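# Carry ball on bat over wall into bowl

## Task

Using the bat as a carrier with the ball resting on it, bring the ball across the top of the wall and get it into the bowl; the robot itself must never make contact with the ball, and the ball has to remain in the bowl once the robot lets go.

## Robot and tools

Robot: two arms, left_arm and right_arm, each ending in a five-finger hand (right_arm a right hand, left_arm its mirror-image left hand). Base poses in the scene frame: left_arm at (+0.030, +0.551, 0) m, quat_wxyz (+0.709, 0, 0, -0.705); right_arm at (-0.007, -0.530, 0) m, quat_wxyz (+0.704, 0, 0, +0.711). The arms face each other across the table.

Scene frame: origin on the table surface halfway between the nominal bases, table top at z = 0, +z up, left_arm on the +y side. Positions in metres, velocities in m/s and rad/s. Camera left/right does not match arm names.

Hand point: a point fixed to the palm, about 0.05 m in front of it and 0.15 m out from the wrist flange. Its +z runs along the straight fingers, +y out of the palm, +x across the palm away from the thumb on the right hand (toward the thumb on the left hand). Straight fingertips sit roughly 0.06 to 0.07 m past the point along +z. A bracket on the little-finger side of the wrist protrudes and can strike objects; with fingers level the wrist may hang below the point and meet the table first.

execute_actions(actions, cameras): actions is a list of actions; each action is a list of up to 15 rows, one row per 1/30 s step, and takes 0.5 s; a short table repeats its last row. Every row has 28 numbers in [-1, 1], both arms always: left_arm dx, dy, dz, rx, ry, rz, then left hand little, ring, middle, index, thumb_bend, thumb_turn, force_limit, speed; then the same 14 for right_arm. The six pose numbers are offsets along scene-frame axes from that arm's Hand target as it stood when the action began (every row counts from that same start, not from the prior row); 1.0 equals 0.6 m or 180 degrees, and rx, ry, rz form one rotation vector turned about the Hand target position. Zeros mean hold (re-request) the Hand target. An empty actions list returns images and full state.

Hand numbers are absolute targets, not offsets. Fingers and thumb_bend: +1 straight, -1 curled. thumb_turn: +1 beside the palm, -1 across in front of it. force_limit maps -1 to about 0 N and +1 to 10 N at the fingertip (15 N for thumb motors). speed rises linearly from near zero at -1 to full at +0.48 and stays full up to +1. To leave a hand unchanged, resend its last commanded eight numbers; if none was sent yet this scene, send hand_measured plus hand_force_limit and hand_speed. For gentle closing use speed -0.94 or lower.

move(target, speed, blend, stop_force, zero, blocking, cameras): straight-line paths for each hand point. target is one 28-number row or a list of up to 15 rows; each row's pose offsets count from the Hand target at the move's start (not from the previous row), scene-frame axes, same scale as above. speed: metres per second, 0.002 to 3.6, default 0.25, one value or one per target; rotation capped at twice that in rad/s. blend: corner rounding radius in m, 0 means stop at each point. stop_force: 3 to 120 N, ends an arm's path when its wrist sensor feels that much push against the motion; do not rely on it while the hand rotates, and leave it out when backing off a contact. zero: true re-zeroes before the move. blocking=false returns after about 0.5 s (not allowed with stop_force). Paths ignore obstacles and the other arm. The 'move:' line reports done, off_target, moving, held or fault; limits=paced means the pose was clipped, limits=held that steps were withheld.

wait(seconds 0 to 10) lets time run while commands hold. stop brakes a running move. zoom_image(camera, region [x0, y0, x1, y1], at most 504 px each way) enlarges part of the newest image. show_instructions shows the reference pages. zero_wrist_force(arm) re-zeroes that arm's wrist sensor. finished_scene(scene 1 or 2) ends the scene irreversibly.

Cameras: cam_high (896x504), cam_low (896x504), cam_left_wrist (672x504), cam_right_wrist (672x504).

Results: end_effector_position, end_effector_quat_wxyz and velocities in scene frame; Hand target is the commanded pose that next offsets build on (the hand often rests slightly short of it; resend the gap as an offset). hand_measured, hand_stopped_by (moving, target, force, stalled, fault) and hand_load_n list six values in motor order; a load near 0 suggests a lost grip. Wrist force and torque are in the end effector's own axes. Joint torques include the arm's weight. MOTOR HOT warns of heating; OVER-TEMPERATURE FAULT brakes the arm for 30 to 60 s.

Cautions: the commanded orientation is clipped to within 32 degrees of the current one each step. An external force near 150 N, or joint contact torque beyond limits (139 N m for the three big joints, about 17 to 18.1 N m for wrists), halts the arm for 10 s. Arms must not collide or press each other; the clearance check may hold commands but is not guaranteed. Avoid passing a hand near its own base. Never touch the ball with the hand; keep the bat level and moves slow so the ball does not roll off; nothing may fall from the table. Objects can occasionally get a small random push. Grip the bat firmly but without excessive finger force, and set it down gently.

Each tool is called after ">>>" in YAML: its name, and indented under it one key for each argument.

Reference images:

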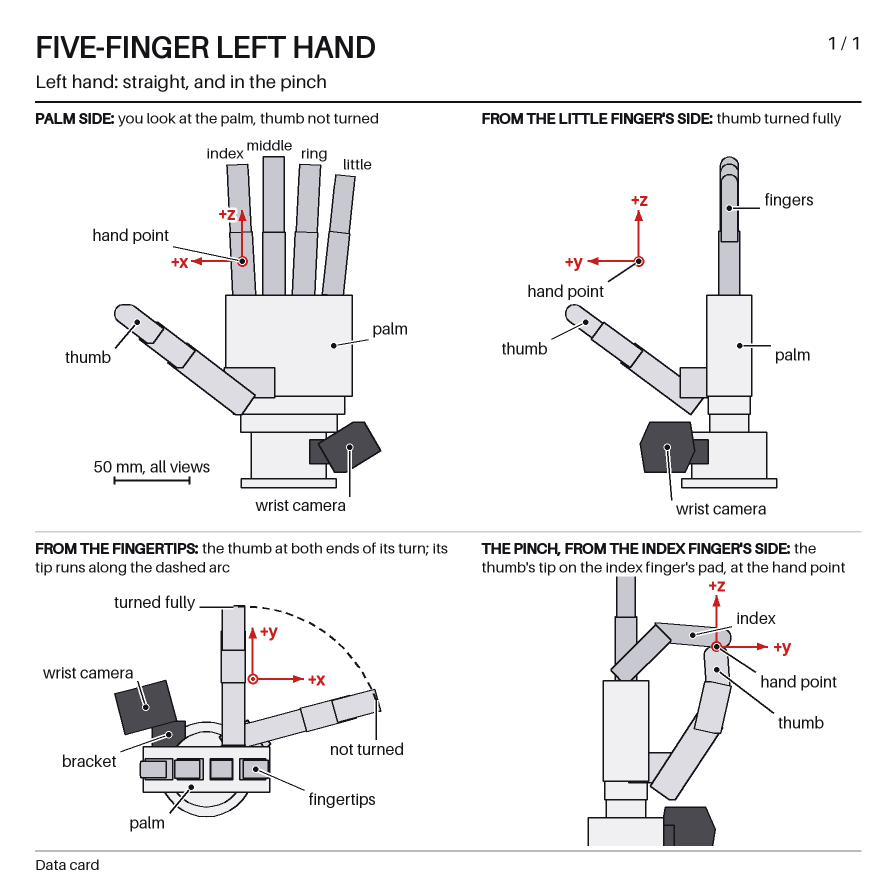

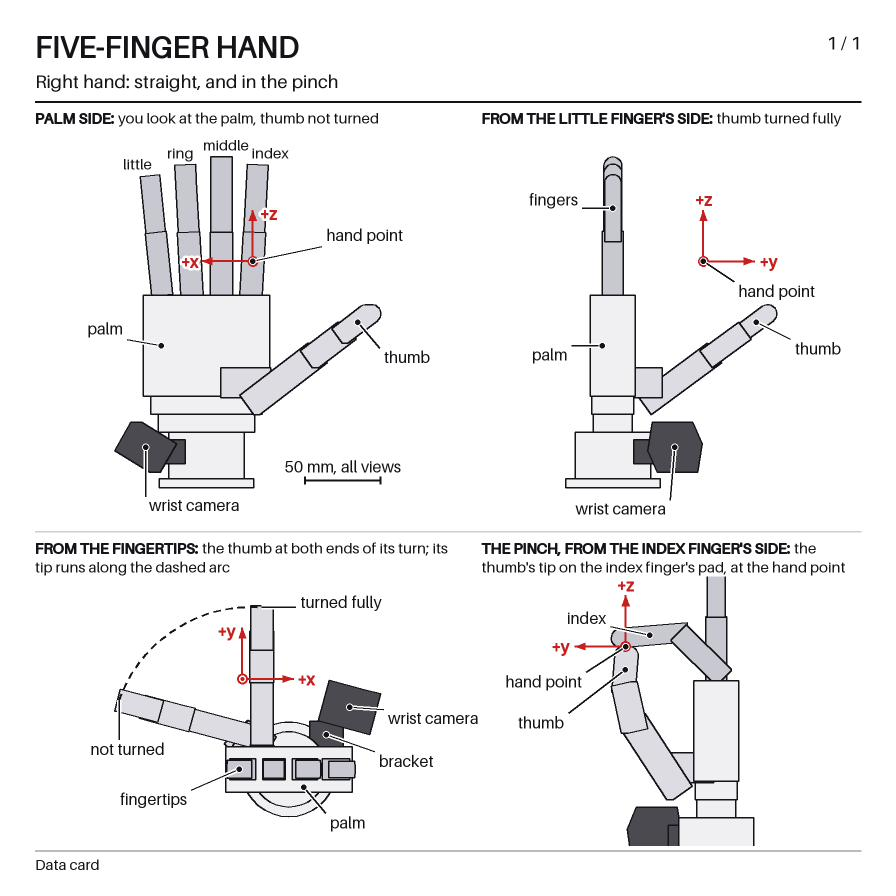

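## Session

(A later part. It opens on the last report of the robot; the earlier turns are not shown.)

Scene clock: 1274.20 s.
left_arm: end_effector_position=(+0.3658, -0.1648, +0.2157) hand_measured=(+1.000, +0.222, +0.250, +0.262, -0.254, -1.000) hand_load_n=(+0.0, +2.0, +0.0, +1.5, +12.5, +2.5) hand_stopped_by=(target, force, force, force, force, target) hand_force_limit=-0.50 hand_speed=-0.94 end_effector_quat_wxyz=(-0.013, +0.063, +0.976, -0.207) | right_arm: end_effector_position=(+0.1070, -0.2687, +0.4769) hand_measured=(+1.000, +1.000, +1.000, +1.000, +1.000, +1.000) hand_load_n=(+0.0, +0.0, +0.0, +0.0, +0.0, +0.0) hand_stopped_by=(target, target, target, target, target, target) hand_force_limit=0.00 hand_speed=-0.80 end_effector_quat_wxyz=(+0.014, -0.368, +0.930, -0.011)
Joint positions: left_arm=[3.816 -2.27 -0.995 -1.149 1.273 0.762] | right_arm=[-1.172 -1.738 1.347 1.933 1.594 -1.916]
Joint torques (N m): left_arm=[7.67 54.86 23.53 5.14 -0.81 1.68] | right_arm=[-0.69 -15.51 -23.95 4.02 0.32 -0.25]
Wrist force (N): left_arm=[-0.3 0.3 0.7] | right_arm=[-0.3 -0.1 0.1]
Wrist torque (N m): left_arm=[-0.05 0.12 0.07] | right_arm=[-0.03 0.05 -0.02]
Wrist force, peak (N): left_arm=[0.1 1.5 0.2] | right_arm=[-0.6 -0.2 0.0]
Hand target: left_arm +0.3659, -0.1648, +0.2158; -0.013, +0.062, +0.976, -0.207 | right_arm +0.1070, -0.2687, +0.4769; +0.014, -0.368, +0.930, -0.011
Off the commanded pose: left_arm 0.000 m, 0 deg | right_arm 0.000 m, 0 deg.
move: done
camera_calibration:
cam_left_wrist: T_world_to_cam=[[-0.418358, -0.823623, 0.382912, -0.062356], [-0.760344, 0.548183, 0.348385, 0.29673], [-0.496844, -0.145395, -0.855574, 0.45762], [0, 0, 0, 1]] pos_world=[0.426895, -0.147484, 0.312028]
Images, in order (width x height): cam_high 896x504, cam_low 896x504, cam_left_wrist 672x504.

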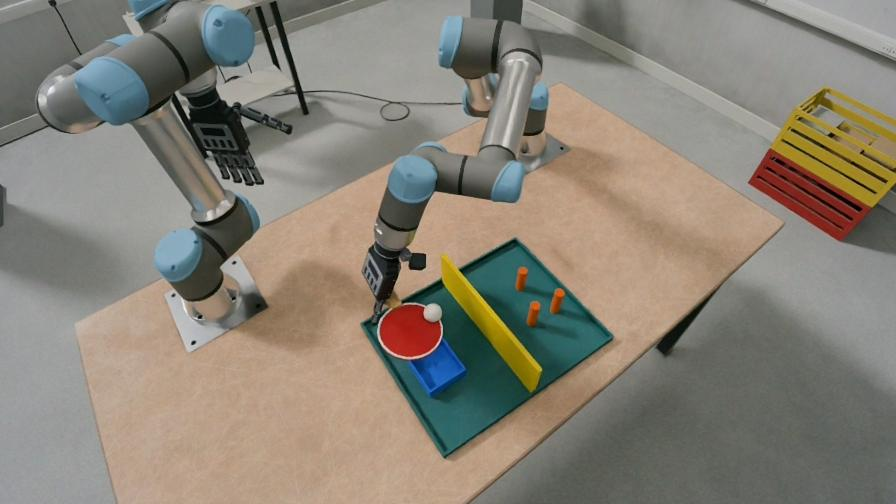

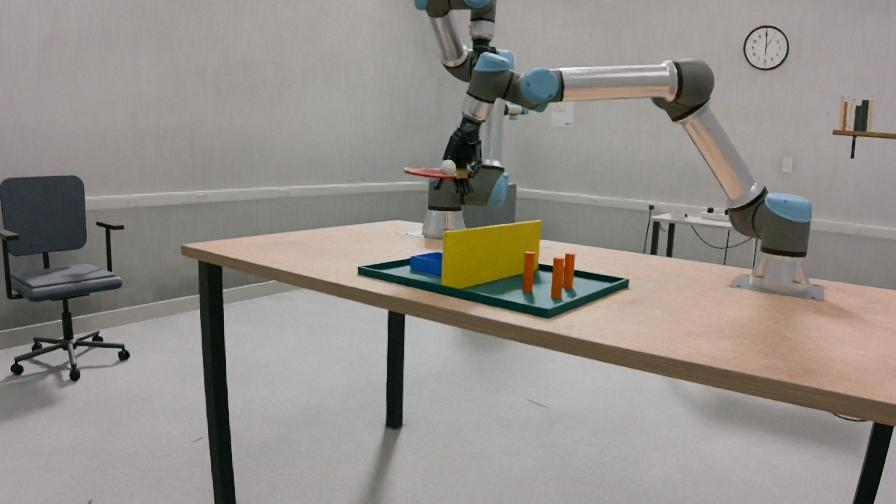

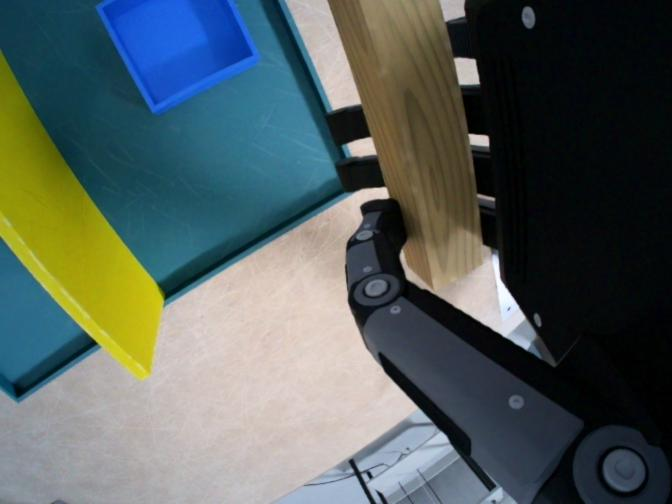

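>>> move:
  target: [0.0035,-0.0637,-0.1597,-0.0331,0.0043,0,1,0.1,0.1,0.1,-0.258,-1,-0.5,-0.94,0,0,0,0,0,0,1,1,1,1,1,1,0,-0.8]
  speed: 0.07
  cameras: ["cam_low","cam_high","cam_left_wrist"]

>>> zoom_image:
  camera: "cam_low"
  region: [350, 170, 480, 290]

>>> zoom_image:
  camera: "cam_high"
  region: [370, 290, 490, 410]

Scene clock: 1324.83 s.
left_arm: end_effector_position=(+0.3679, -0.2030, +0.1198) hand_measured=(+1.000, +0.222, +0.250, +0.262, -0.254, -1.000) hand_load_n=(+0.0, +2.0, +0.0, +1.5, +12.5, +3.0) hand_stopped_by=(target, force, force, force, force, target) hand_force_limit=-0.50 hand_speed=-0.94 end_effector_quat_wxyz=(-0.017, +0.062, +0.964, -0.258) | right_arm: end_effector_position=(+0.1070, -0.2687, +0.4769) hand_measured=(+1.000, +1.000, +1.000, +1.000, +1.000, +1.000) hand_load_n=(+0.0, +0.0, +0.0, +0.0, +0.0, +0.0) hand_stopped_by=(target, target, target, target, target, target) hand_force_limit=0.00 hand_speed=-0.80 end_effector_quat_wxyz=(+0.014, -0.368, +0.930, -0.011)
Joint positions: left_arm=[3.812 -2.381 -1.088 -0.862 1.203 0.73] | right_arm=[-1.172 -1.738 1.347 1.933 1.594 -1.916]
Joint torques (N m): left_arm=[-5.09 63.45 30.41 0.97 0.71 1.29] | right_arm=[-0.9 -14.42 -24.03 3.98 0.15 -0.25]
Wrist force (N): left_arm=[-0.1 0.4 0.7] | right_arm=[-0.1 0.2 -0.1]
Wrist torque (N m): left_arm=[-0.04 0.08 0.09] | right_arm=[0.04 0.02 0.00]
Wrist force, peak (N): left_arm=[0.3 0.5 1.3] | right_arm=[-0.1 0.1 -0.6]
Hand target: left_arm +0.3680, -0.2030, +0.1200; -0.017, +0.062, +0.964, -0.258 | right_arm +0.1070, -0.2687, +0.4769; +0.014, -0.368, +0.930, -0.011
Off the commanded pose: left_arm 0.000 m, 0 deg | right_arm 0.000 m, 0 deg.
move: done
camera_calibration:
cam_left_wrist: T_world_to_cam=[[-0.41232, -0.779226, 0.472015, -0.0601677], [-0.755959, 0.581785, 0.300086, 0.363717], [-0.508447, -0.233092, -0.828945, 0.354362], [0, 0, 0, 1]] pos_world=[0.430321, -0.175891, 0.213]
Images, in order (width x height): cam_high 896x504, cam_low 896x504, cam_left_wrist 672x504.

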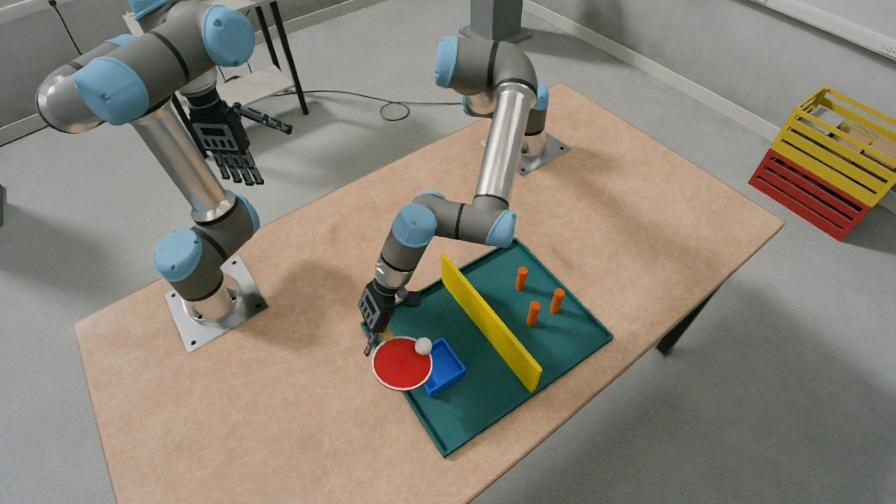

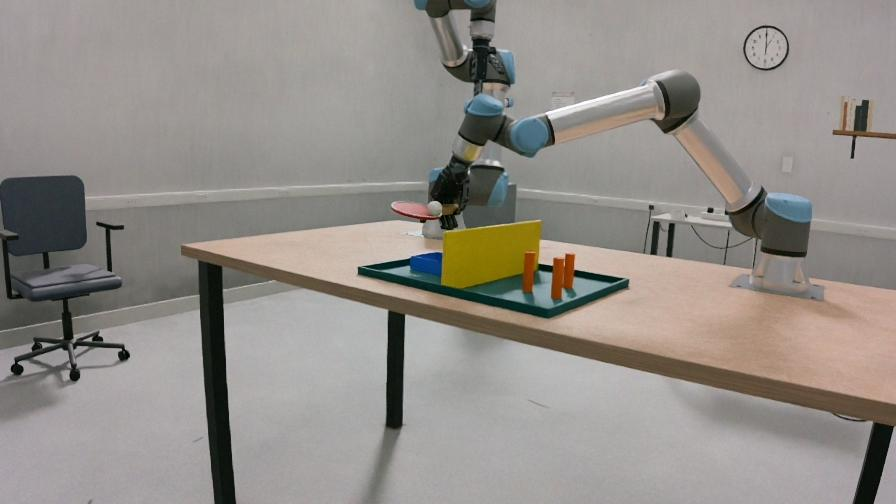

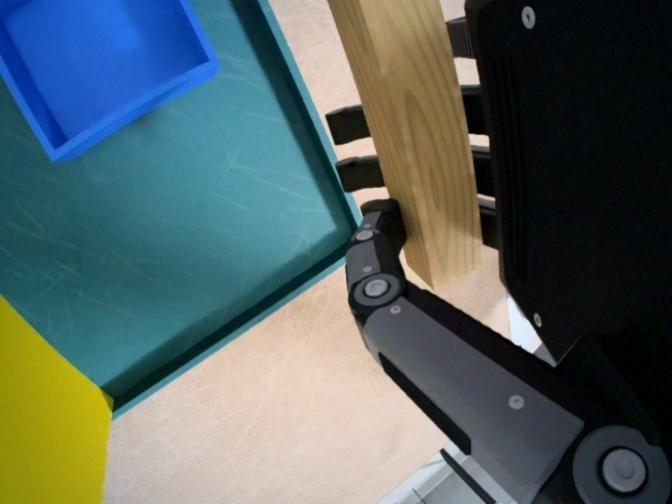

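Scaled by 3.877 from the camera's 896x504 image, which has a finer 1280x720 frame.

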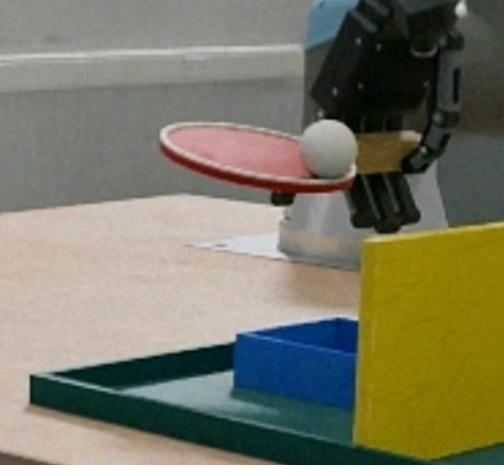

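Scaled by 4.200 from the camera's 896x504 image, which has a finer 1280x720 frame.

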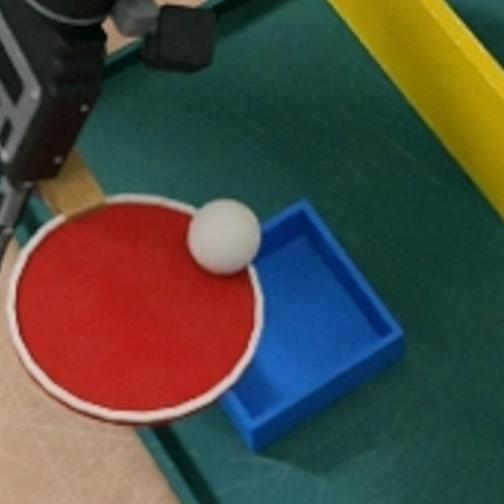

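>>> move:
  target: [0,-0.0067,-0.0917,0,0,0,1,0.1,0.1,0.1,-0.258,-1,-0.5,-0.94,0,0,0,0,0,0,1,1,1,1,1,1,0,-0.8]
  speed: 0.05
  cameras: ["cam_low","cam_high"]

>>> zoom_image:
  camera: "cam_low"
  region: [350, 190, 480, 290]

>>> zoom_image:
  camera: "cam_high"
  region: [370, 290, 490, 410]

Scene clock: 1356.37 s.
left_arm: end_effector_position=(+0.3679, -0.2070, +0.0647) hand_measured=(+1.000, +0.222, +0.250, +0.262, -0.254, -1.000) hand_load_n=(+0.0, +2.0, +0.5, +1.5, +12.5, +3.0) hand_stopped_by=(target, force, force, force, force, target) hand_force_limit=-0.50 hand_speed=-0.94 end_effector_quat_wxyz=(-0.017, +0.062, +0.964, -0.258) end_effector_velocity=(+0.000, +0.000, +0.001) end_effector_angular_velocity=(+0.001, +0.002, +0.000) | right_arm: end_effector_position=(+0.1070, -0.2687, +0.4769) hand_measured=(+1.000, +1.000, +1.000, +1.000, +1.000, +1.000) hand_load_n=(+0.0, +0.0, +0.0, +0.0, +0.0, +0.0) hand_stopped_by=(target, target, target, target, target, target) hand_force_limit=0.00 hand_speed=-0.80 end_effector_quat_wxyz=(+0.014, -0.368, +0.930, -0.011)
Joint positions: left_arm=[3.808 -2.443 -1.123 -0.764 1.204 0.727] | right_arm=[-1.172 -1.738 1.347 1.933 1.594 -1.916]
Joint velocities: left_arm=[0 0.002 0.001 -0.005 -0.001 0] | right_arm=[within noise]
Joint torques (N m): left_arm=[-4.19 65.64 28.1 1.16 0.54 -1.77] | right_arm=[-1.04 -14.76 -25.47 4.09 -0.04 -0.28]
Wrist force (N): left_arm=[0.0 0.4 0.6] | right_arm=[-0.2 0.1 -0.2]
Wrist torque (N m): left_arm=[-0.03 0.07 0.09] | right_arm=[0.02 0.03 0.00]
Wrist force, peak (N): left_arm=[0.1 0.8 0.9] | right_arm=[0.3 -0.1 -0.5]
Hand target: left_arm +0.3680, -0.2071, +0.0650; -0.017, +0.062, +0.964, -0.258 | right_arm +0.1070, -0.2687, +0.4769; +0.014, -0.368, +0.930, -0.011
Off the commanded pose: left_arm 0.000 m, 0 deg | right_arm 0.000 m, 0 deg.
move: done
Images, in order (width x height): cam_high 896x504, cam_low 896x504.

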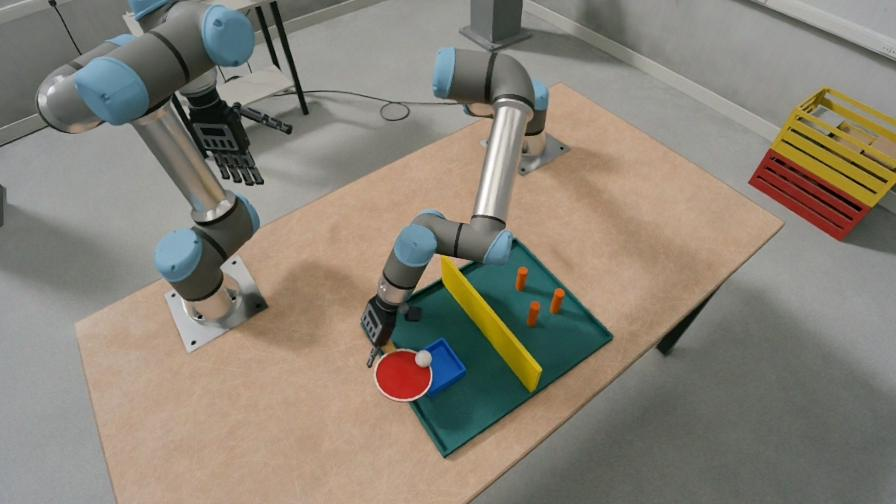

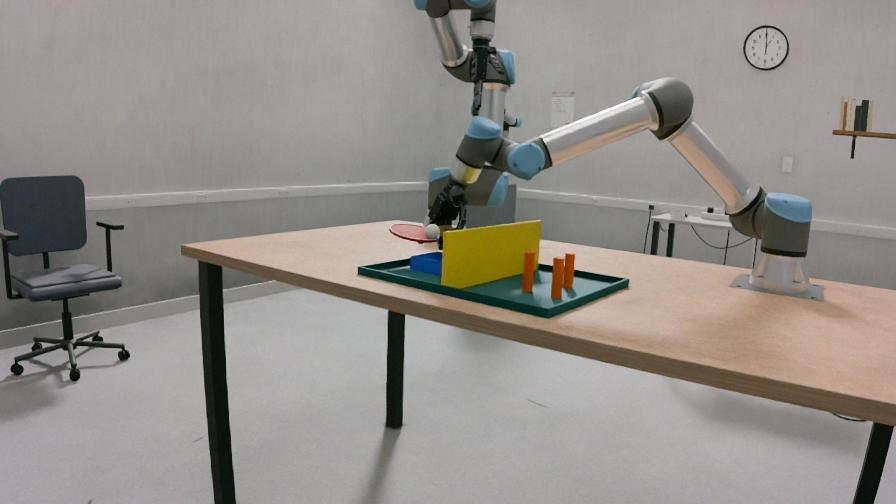

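Scaled by 3.877 from the camera's 896x504 image, which has a finer 1280x720 frame.

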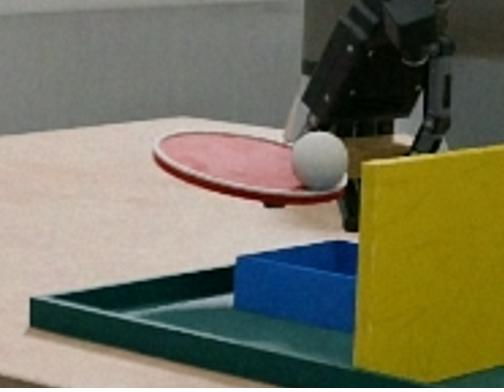

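Scaled by 4.200 from the camera's 896x504 image, which has a finer 1280x720 frame.

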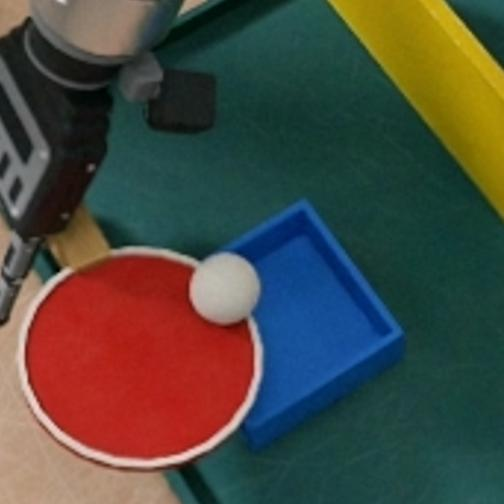

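>>> move:
  target: [0.003,-0.0067,0,-0.1212,0.0156,0,1,0.1,0.1,0.1,-0.258,-1,-0.5,-0.94,0,0,0,0,0,0,1,1,1,1,1,1,0,-0.8]
  speed: 0.03
  cameras: ["cam_low","cam_high"]

>>> zoom_image:
  camera: "cam_low"
  region: [350, 190, 480, 290]

>>> zoom_image:
  camera: "cam_high"
  region: [370, 290, 490, 410]

Scene clock: 1394.47 s.
left_arm: end_effector_position=(+0.3698, -0.2110, +0.0648) hand_measured=(+1.000, +0.222, +0.250, +0.262, -0.254, -1.000) hand_load_n=(+0.0, +2.0, +0.0, +2.0, +12.0, +2.5) hand_stopped_by=(target, force, force, force, force, target) hand_force_limit=-0.50 hand_speed=-0.94 end_effector_quat_wxyz=(-0.028, +0.057, +0.897, -0.437) end_effector_velocity=(+0.000, +0.001, -0.001) end_effector_angular_velocity=(+0.005, +0.002, +0.001) | right_arm: end_effector_position=(+0.1070, -0.2687, +0.4769) hand_measured=(+1.000, +1.000, +1.000, +1.000, +1.000, +1.000) hand_load_n=(+0.0, +0.0, +0.0, +0.0, +0.0, +0.0) hand_stopped_by=(target, target, target, target, target, target) hand_force_limit=0.00 hand_speed=-0.80 end_effector_quat_wxyz=(+0.014, -0.368, +0.930, -0.011)
Joint positions: left_arm=[3.894 -2.426 -1.368 -0.238 0.915 0.645] | right_arm=[-1.172 -1.738 1.347 1.933 1.594 -1.916]
Joint velocities: left_arm=[0.001 0 0 -0.006 0.002 0.001] | right_arm=[within noise]
Joint torques (N m): left_arm=[-1.92 52.58 24.69 1.23 -0.03 0.85] | right_arm=[-1.04 -17.24 -26.02 3.86 -0.06 -0.38]
Wrist force (N): left_arm=[0.1 0.8 0.1] | right_arm=[0.0 0.2 0.1]
Wrist torque (N m): left_arm=[-0.01 0.04 0.14] | right_arm=[0.04 0.00 0.00]
Wrist force, peak (N): left_arm=[-0.3 1.0 0.7] | right_arm=[0.1 0.1 -0.6]
Hand target: left_arm +0.3698, -0.2111, +0.0650; -0.028, +0.057, +0.897, -0.437 | right_arm +0.1070, -0.2687, +0.4769; +0.014, -0.368, +0.930, -0.011
Off the commanded pose: left_arm 0.000 m, 0 deg | right_arm 0.000 m, 0 deg.
move: done
Images, in order (width x height): cam_high 896x504, cam_low 896x504.

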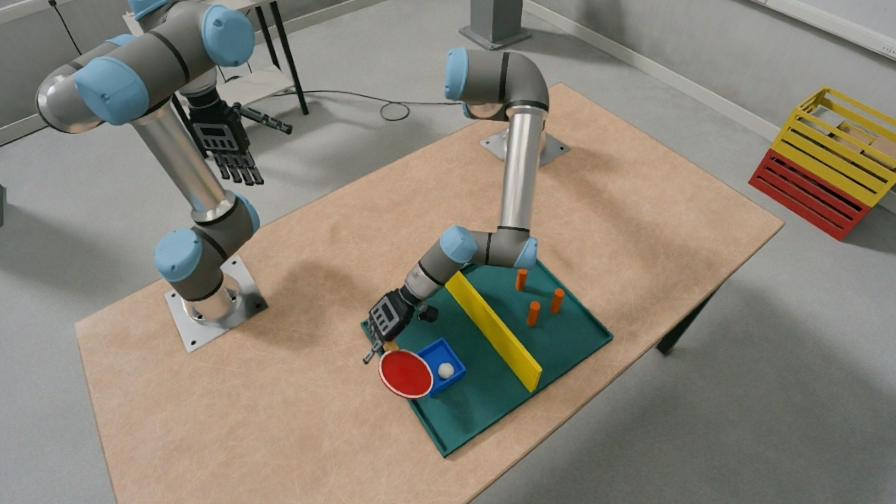

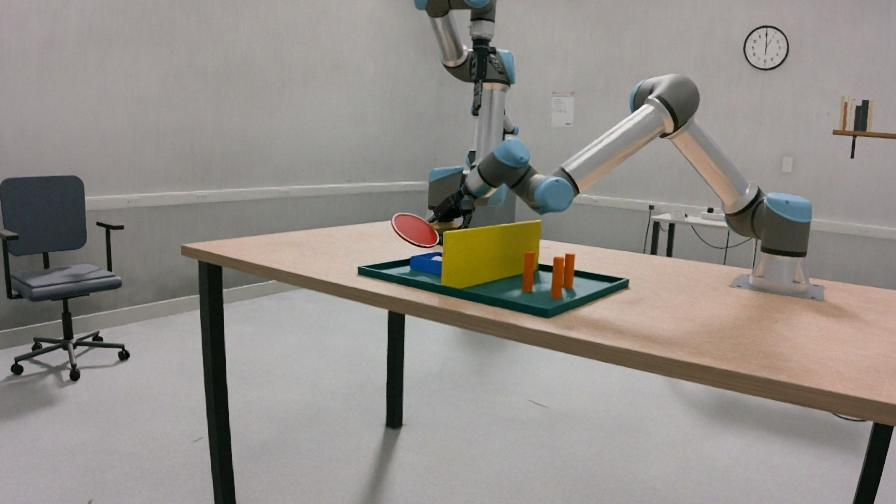

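Scaled by 3.877 from the camera's 896x504 image, which has a finer 1280x720 frame.

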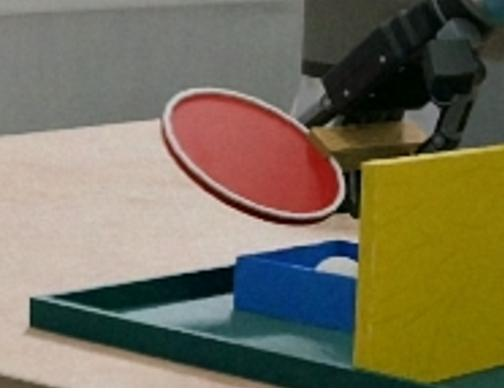

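Scaled by 4.200 from the camera's 896x504 image, which has a finer 1280x720 frame.

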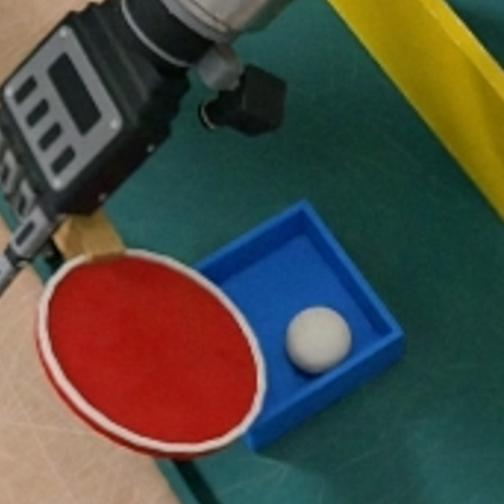

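>>> move:
  target:
    - [0,0,0.25,0.1212,-0.0156,0,1,0.1,0.1,0.1,-0.258,-1,-0.5,-0.94,0,0,0,0,0,0,1,1,1,1,1,1,0,-0.8]
    - [0.0335,0.6555,0.2513,0.1764,-0.0228,0,1,0.1,0.1,0.1,-0.258,-1,-0.5,-0.94,0,0,0,0,0,0,1,1,1,1,1,1,0,-0.8]
    - [0.0335,0.6555,0.0347,0.1764,-0.0228,0,1,0.1,0.1,0.1,-0.258,-1,-0.5,-0.94,0,0,0,0,0,0,1,1,1,1,1,1,0,-0.8]
  speed: [0.15,0.2,0.1]
  blend: [0.03,0.03,0]
  cameras: ["cam_low","cam_high","cam_left_wrist"]

>>> zoom_image:
  camera: "cam_low"
  region: [515, 215, 611, 287]

>>> zoom_image:
  camera: "cam_high"
  region: [400, 220, 600, 420]

Scene clock: 1422.57 s.
left_arm: end_effector_position=(+0.3898, +0.1822, +0.0857) hand_measured=(+1.000, +0.222, +0.250, +0.262, -0.254, -1.000) hand_load_n=(+0.0, +2.0, +0.0, +1.5, +12.5, +2.5) hand_stopped_by=(target, force, force, force, force, target) hand_force_limit=-0.50 hand_speed=-0.94 end_effector_quat_wxyz=(-0.011, +0.063, +0.983, -0.173) | right_arm: end_effector_position=(+0.1070, -0.2687, +0.4769) hand_measured=(+1.000, +1.000, +1.000, +1.000, +1.000, +1.000) hand_load_n=(+0.0, +0.0, +0.0, +0.0, +0.0, +0.0) hand_stopped_by=(target, target, target, target, target, target) hand_force_limit=0.00 hand_speed=-0.80 end_effector_quat_wxyz=(+0.014, -0.368, +0.930, -0.011)
Joint positions: left_arm=[4.247 -1.811 -2.007 -0.776 1.242 1.218] | right_arm=[-1.172 -1.738 1.347 1.933 1.594 -1.916]
Joint torques (N m): left_arm=[-6.21 34.32 25.17 2.54 -0.32 -1.52] | right_arm=[0.53 -16.94 -27.38 3.98 -0.09 -0.29]
Wrist force (N): left_arm=[0.1 0.5 0.3] | right_arm=[0.2 0.1 -0.1]
Wrist torque (N m): left_arm=[0.01 0.04 -0.05] | right_arm=[0.01 -0.01 0.01]
Wrist force, peak (N): left_arm=[0.2 2.2 0.7] | right_arm=[-0.4 -0.5 -0.2]
Hand target: left_arm +0.3899, +0.1822, +0.0858; -0.011, +0.063, +0.983, -0.173 | right_arm +0.1070, -0.2687, +0.4769; +0.014, -0.368, +0.930, -0.011
Off the commanded pose: left_arm 0.000 m, 0 deg | right_arm 0.000 m, 0 deg.
move: done
camera_calibration:
cam_left_wrist: T_world_to_cam=[[-0.42151, -0.848073, 0.321093, 0.294292], [-0.763593, 0.522931, 0.378774, 0.173337], [-0.489137, -0.0855268, -0.868003, 0.395951], [0, 0, 0, 1]] pos_world=[0.45008, 0.192802, 0.183537]
Images, in order (width x height): cam_high 896x504, cam_low 896x504, cam_left_wrist 672x504.

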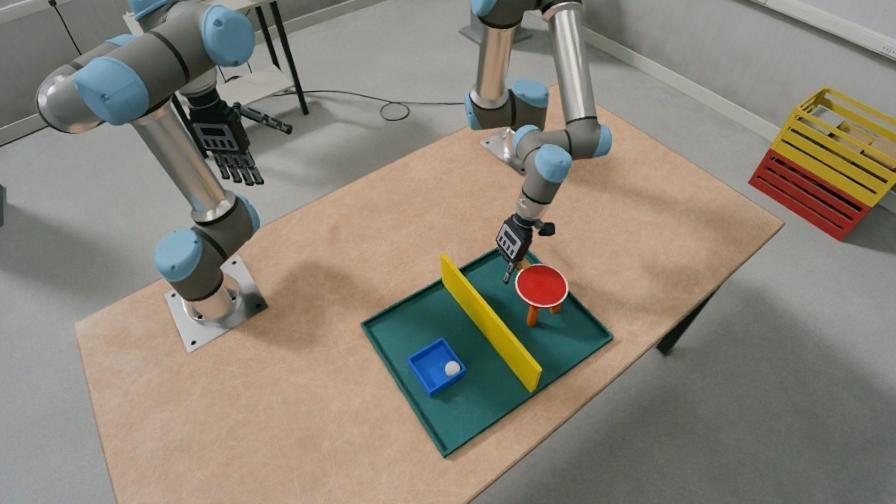

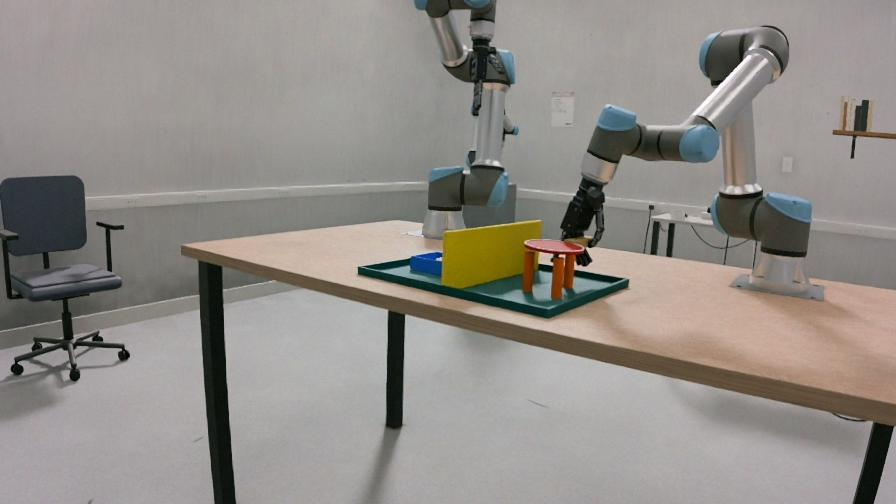

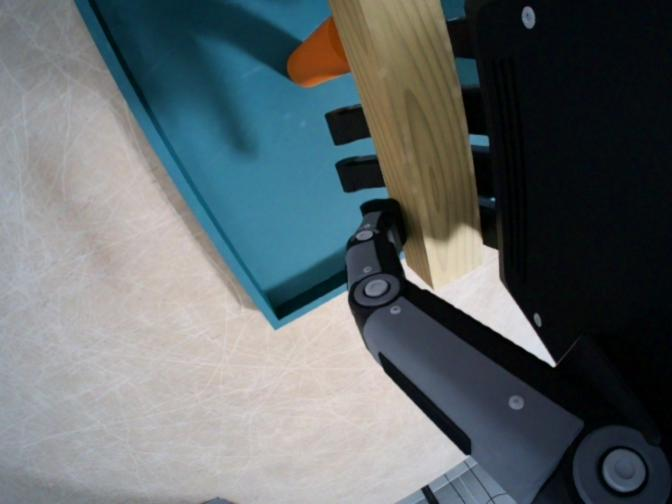

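Scaled by 5.250 from the camera's 896x504 image, which has a finer 1280x720 frame.

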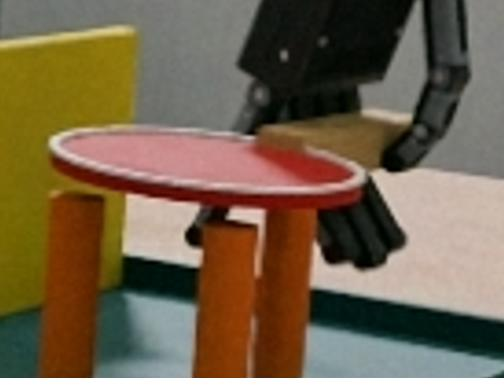

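Scaled by 2.520 from the camera's 896x504 image, which has a finer 1280x720 frame.

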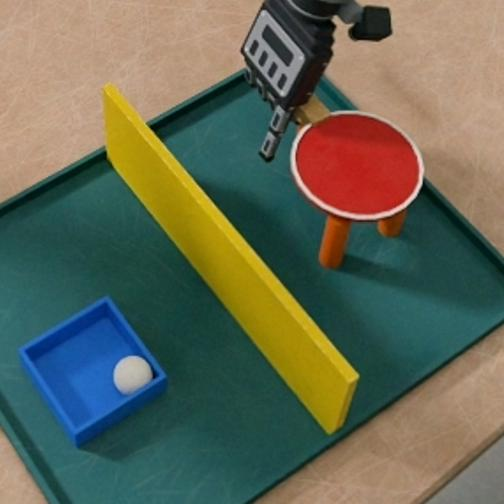

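>>> move:
  target: [0,0,-0.0163,0,0,0,1,0.1,0.1,0.1,-0.258,-1,-0.5,-0.94,0,0,0,0,0,0,1,1,1,1,1,1,0,-0.8]
  speed: 0.02
  stop_force: 5
  cameras: ["cam_low"]

>>> zoom_image:
  camera: "cam_low"
  region: [515, 215, 611, 287]

Scene clock: 1427.90 s.
left_arm: end_effector_position=(+0.3899, +0.1822, +0.0760) hand_measured=(+1.000, +0.222, +0.250, +0.262, -0.254, -1.000) hand_load_n=(+0.0, +2.0, +0.0, +1.5, +12.0, +2.5) hand_stopped_by=(target, force, force, force, force, target) hand_force_limit=-0.50 hand_speed=-0.94 end_effector_quat_wxyz=(-0.011, +0.063, +0.983, -0.173) | right_arm: end_effector_position=(+0.1070, -0.2687, +0.4769) hand_measured=(+1.000, +1.000, +1.000, +1.000, +1.000, +1.000) hand_load_n=(+0.0, +0.0, +0.0, +0.0, +0.0, +0.0) hand_stopped_by=(target, target, target, target, target, target) hand_force_limit=0.00 hand_speed=-0.80 end_effector_quat_wxyz=(+0.014, -0.368, +0.930, -0.011)
Joint positions: left_arm=[4.247 -1.827 -2.017 -0.749 1.242 1.218] | right_arm=[-1.172 -1.738 1.347 1.933 1.594 -1.916]
Joint torques (N m): left_arm=[1.01 38.94 25.91 1.08 0.77 0.28] | right_arm=[-0.9 -16.25 -27.15 4.16 0.08 -0.28]
Wrist force (N): left_arm=[0.0 0.4 0.0] | right_arm=[-0.2 0.1 0.3]
Wrist torque (N m): left_arm=[0.03 -0.01 -0.04] | right_arm=[0.00 0.02 -0.01]
Wrist force, peak (N): left_arm=[0.1 0.7 0.4] | right_arm=[0.5 -0.5 0.2]
Hand target: left_arm +0.3899, +0.1822, +0.0760; -0.011, +0.063, +0.983, -0.173 | right_arm +0.1070, -0.2687, +0.4769; +0.014, -0.368, +0.930, -0.011
Off the commanded pose: left_arm 0.000 m, 0 deg | right_arm 0.000 m, 0 deg.
move: done
Images, in order (width x height): cam_low 896x504.

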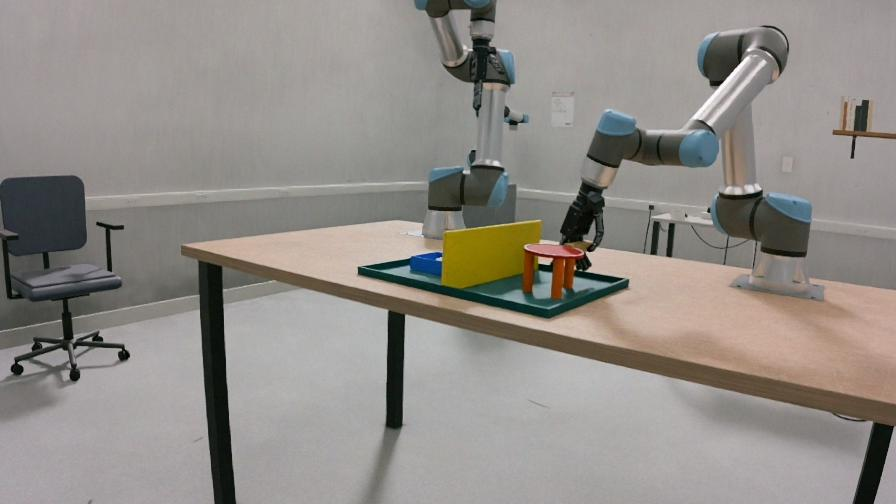

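Scaled by 5.250 from the camera's 896x504 image, which has a finer 1280x720 frame.

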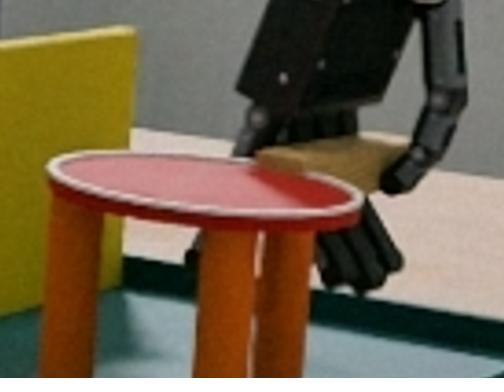

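>>> execute_actions:
  actions:
    - [[0,0,0,0,0,0,1,0.1,0.1,0.1,-0.15,-1,-0.5,-0.94,0,0,0,0,0,0,1,1,1,1,1,1,0,-0.8]]
    - [[0,0,0,0,0,0,1,0.4,0.4,0.4,0.3,-1,-0.5,-0.8,0,0,0,0,0,0,1,1,1,1,1,1,0,-0.8]]
  cameras: ["cam_low","cam_left_wrist"]

>>> zoom_image:
  camera: "cam_low"
  region: [515, 215, 611, 287]

Scene clock: 1446.57 s.
left_arm: end_effector_position=(+0.3899, +0.1822, +0.0760) hand_measured=(+1.000, +0.400, +0.400, +0.400, +0.300, -1.000) hand_load_n=(+0.0, +0.0, +0.0, +0.0, +0.0, +0.0) hand_stopped_by=(target, target, target, target, target, target) hand_force_limit=-0.50 hand_speed=-0.80 end_effector_quat_wxyz=(-0.011, +0.063, +0.983, -0.173) | right_arm: end_effector_position=(+0.1070, -0.2687, +0.4769) hand_measured=(+1.000, +1.000, +1.000, +1.000, +1.000, +1.000) hand_load_n=(+0.0, +0.0, +0.0, +0.0, +0.0, +0.0) hand_stopped_by=(target, target, target, target, target, target) hand_force_limit=0.00 hand_speed=-0.80 end_effector_quat_wxyz=(+0.014, -0.368, +0.930, -0.011)
Joint positions: left_arm=[4.247 -1.827 -2.017 -0.749 1.242 1.218] | right_arm=[-1.172 -1.738 1.347 1.933 1.594 -1.916]
Joint torques (N m): left_arm=[5.95 36.2 20.88 1.79 0.64 -1.55] | right_arm=[0.33 -16.47 -27.96 4.11 0.21 -0.25]
Wrist force (N): left_arm=[0.1 0.0 -0.6] | right_arm=[-0.1 0.1 0.1]
Wrist torque (N m): left_arm=[0.03 -0.04 -0.01] | right_arm=[0.02 0.03 -0.01]
Wrist force, peak (N): left_arm=[0.3 0.4 -0.7] | right_arm=[-0.3 -0.5 0.0]
Hand target: left_arm +0.3899, +0.1822, +0.0760; -0.011, +0.063, +0.983, -0.173 | right_arm +0.1070, -0.2687, +0.4769; +0.014, -0.368, +0.930, -0.011
Off the commanded pose: left_arm 0.000 m, 0 deg | right_arm 0.000 m, 0 deg.
camera_calibration:
cam_left_wrist: T_world_to_cam=[[-0.421607, -0.84802, 0.321107, 0.297437], [-0.763666, 0.523001, 0.378529, 0.177073], [-0.48894, -0.0856275, -0.868105, 0.387479], [0, 0, 0, 1]] pos_world=[0.45008, 0.192803, 0.173837]
Images, in order (width x height): cam_low 896x504, cam_left_wrist 672x504.

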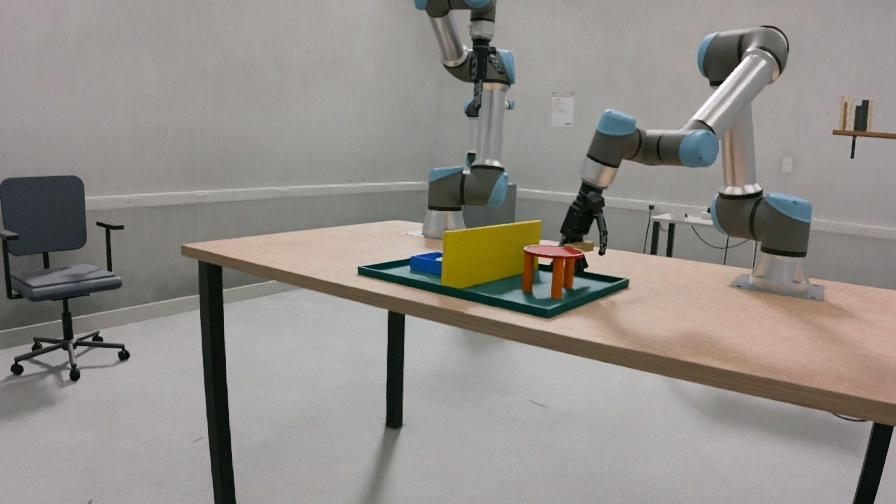

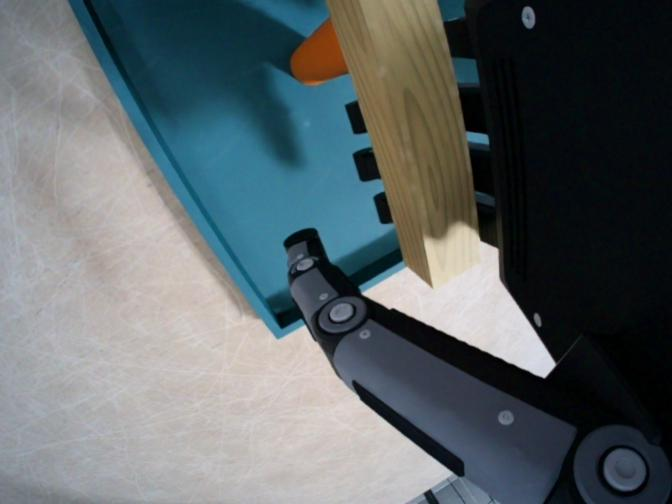

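Scaled by 5.250 from the camera's 896x504 image, which has a finer 1280x720 frame.

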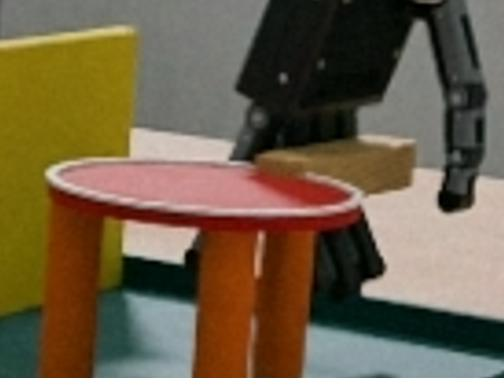

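>>> execute_actions:
  actions: []
  cameras: ["cam_high"]

Scene clock: 1473.93 s.
left_arm: end_effector_position=(+0.3899, +0.1822, +0.0760) hand_measured=(+1.000, +0.400, +0.400, +0.400, +0.300, -1.000) hand_load_n=(+0.0, +0.0, +0.0, +0.0, +0.0, +0.0) hand_stopped_by=(target, target, target, target, target, target) hand_force_limit=-0.50 hand_speed=-0.80 end_effector_quat_wxyz=(-0.011, +0.063, +0.983, -0.173) | right_arm: end_effector_position=(+0.1070, -0.2687, +0.4769) hand_measured=(+1.000, +1.000, +1.000, +1.000, +1.000, +1.000) hand_load_n=(+0.0, +0.0, +0.0, +0.0, +0.0, +0.0) hand_stopped_by=(target, target, target, target, target, target) hand_force_limit=0.00 hand_speed=-0.80 end_effector_quat_wxyz=(+0.014, -0.368, +0.930, -0.011)
Joint positions: left_arm=[4.247 -1.827 -2.017 -0.749 1.242 1.218] | right_arm=[-1.172 -1.738 1.347 1.933 1.594 -1.916]
Joint velocities: within noise
Joint torques (N m): left_arm=[5.65 35.3 15.43 2.2 0.71 -1.71] | right_arm=[-0.28 -16.58 -26.98 3.99 0.12 -0.31]
Wrist force (N): left_arm=[0.2 -0.1 -0.4] | right_arm=[0.1 0.3 0.0]
Wrist torque (N m): left_arm=[0.00 -0.05 -0.01] | right_arm=[0.04 -0.02 0.02]
Wrist force, peak (N): left_arm=[0.1 0.3 -0.8] | right_arm=[-0.5 0.3 0.4]
Hand target: left_arm +0.3899, +0.1822, +0.0760; -0.011, +0.063, +0.983, -0.173 | right_arm +0.1070, -0.2687, +0.4769; +0.014, -0.368, +0.930, -0.011
Off the commanded pose: left_arm 0.000 m, 0 deg | right_arm 0.000 m, 0 deg.
Images, in order (width x height): cam_high 896x504.

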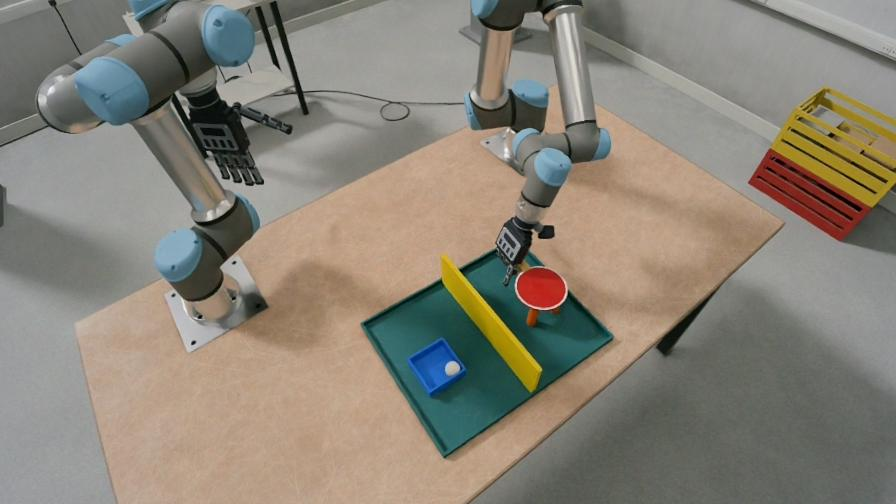

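>>> finished_scene:
  scene: 1

The scene is finished: the task was done.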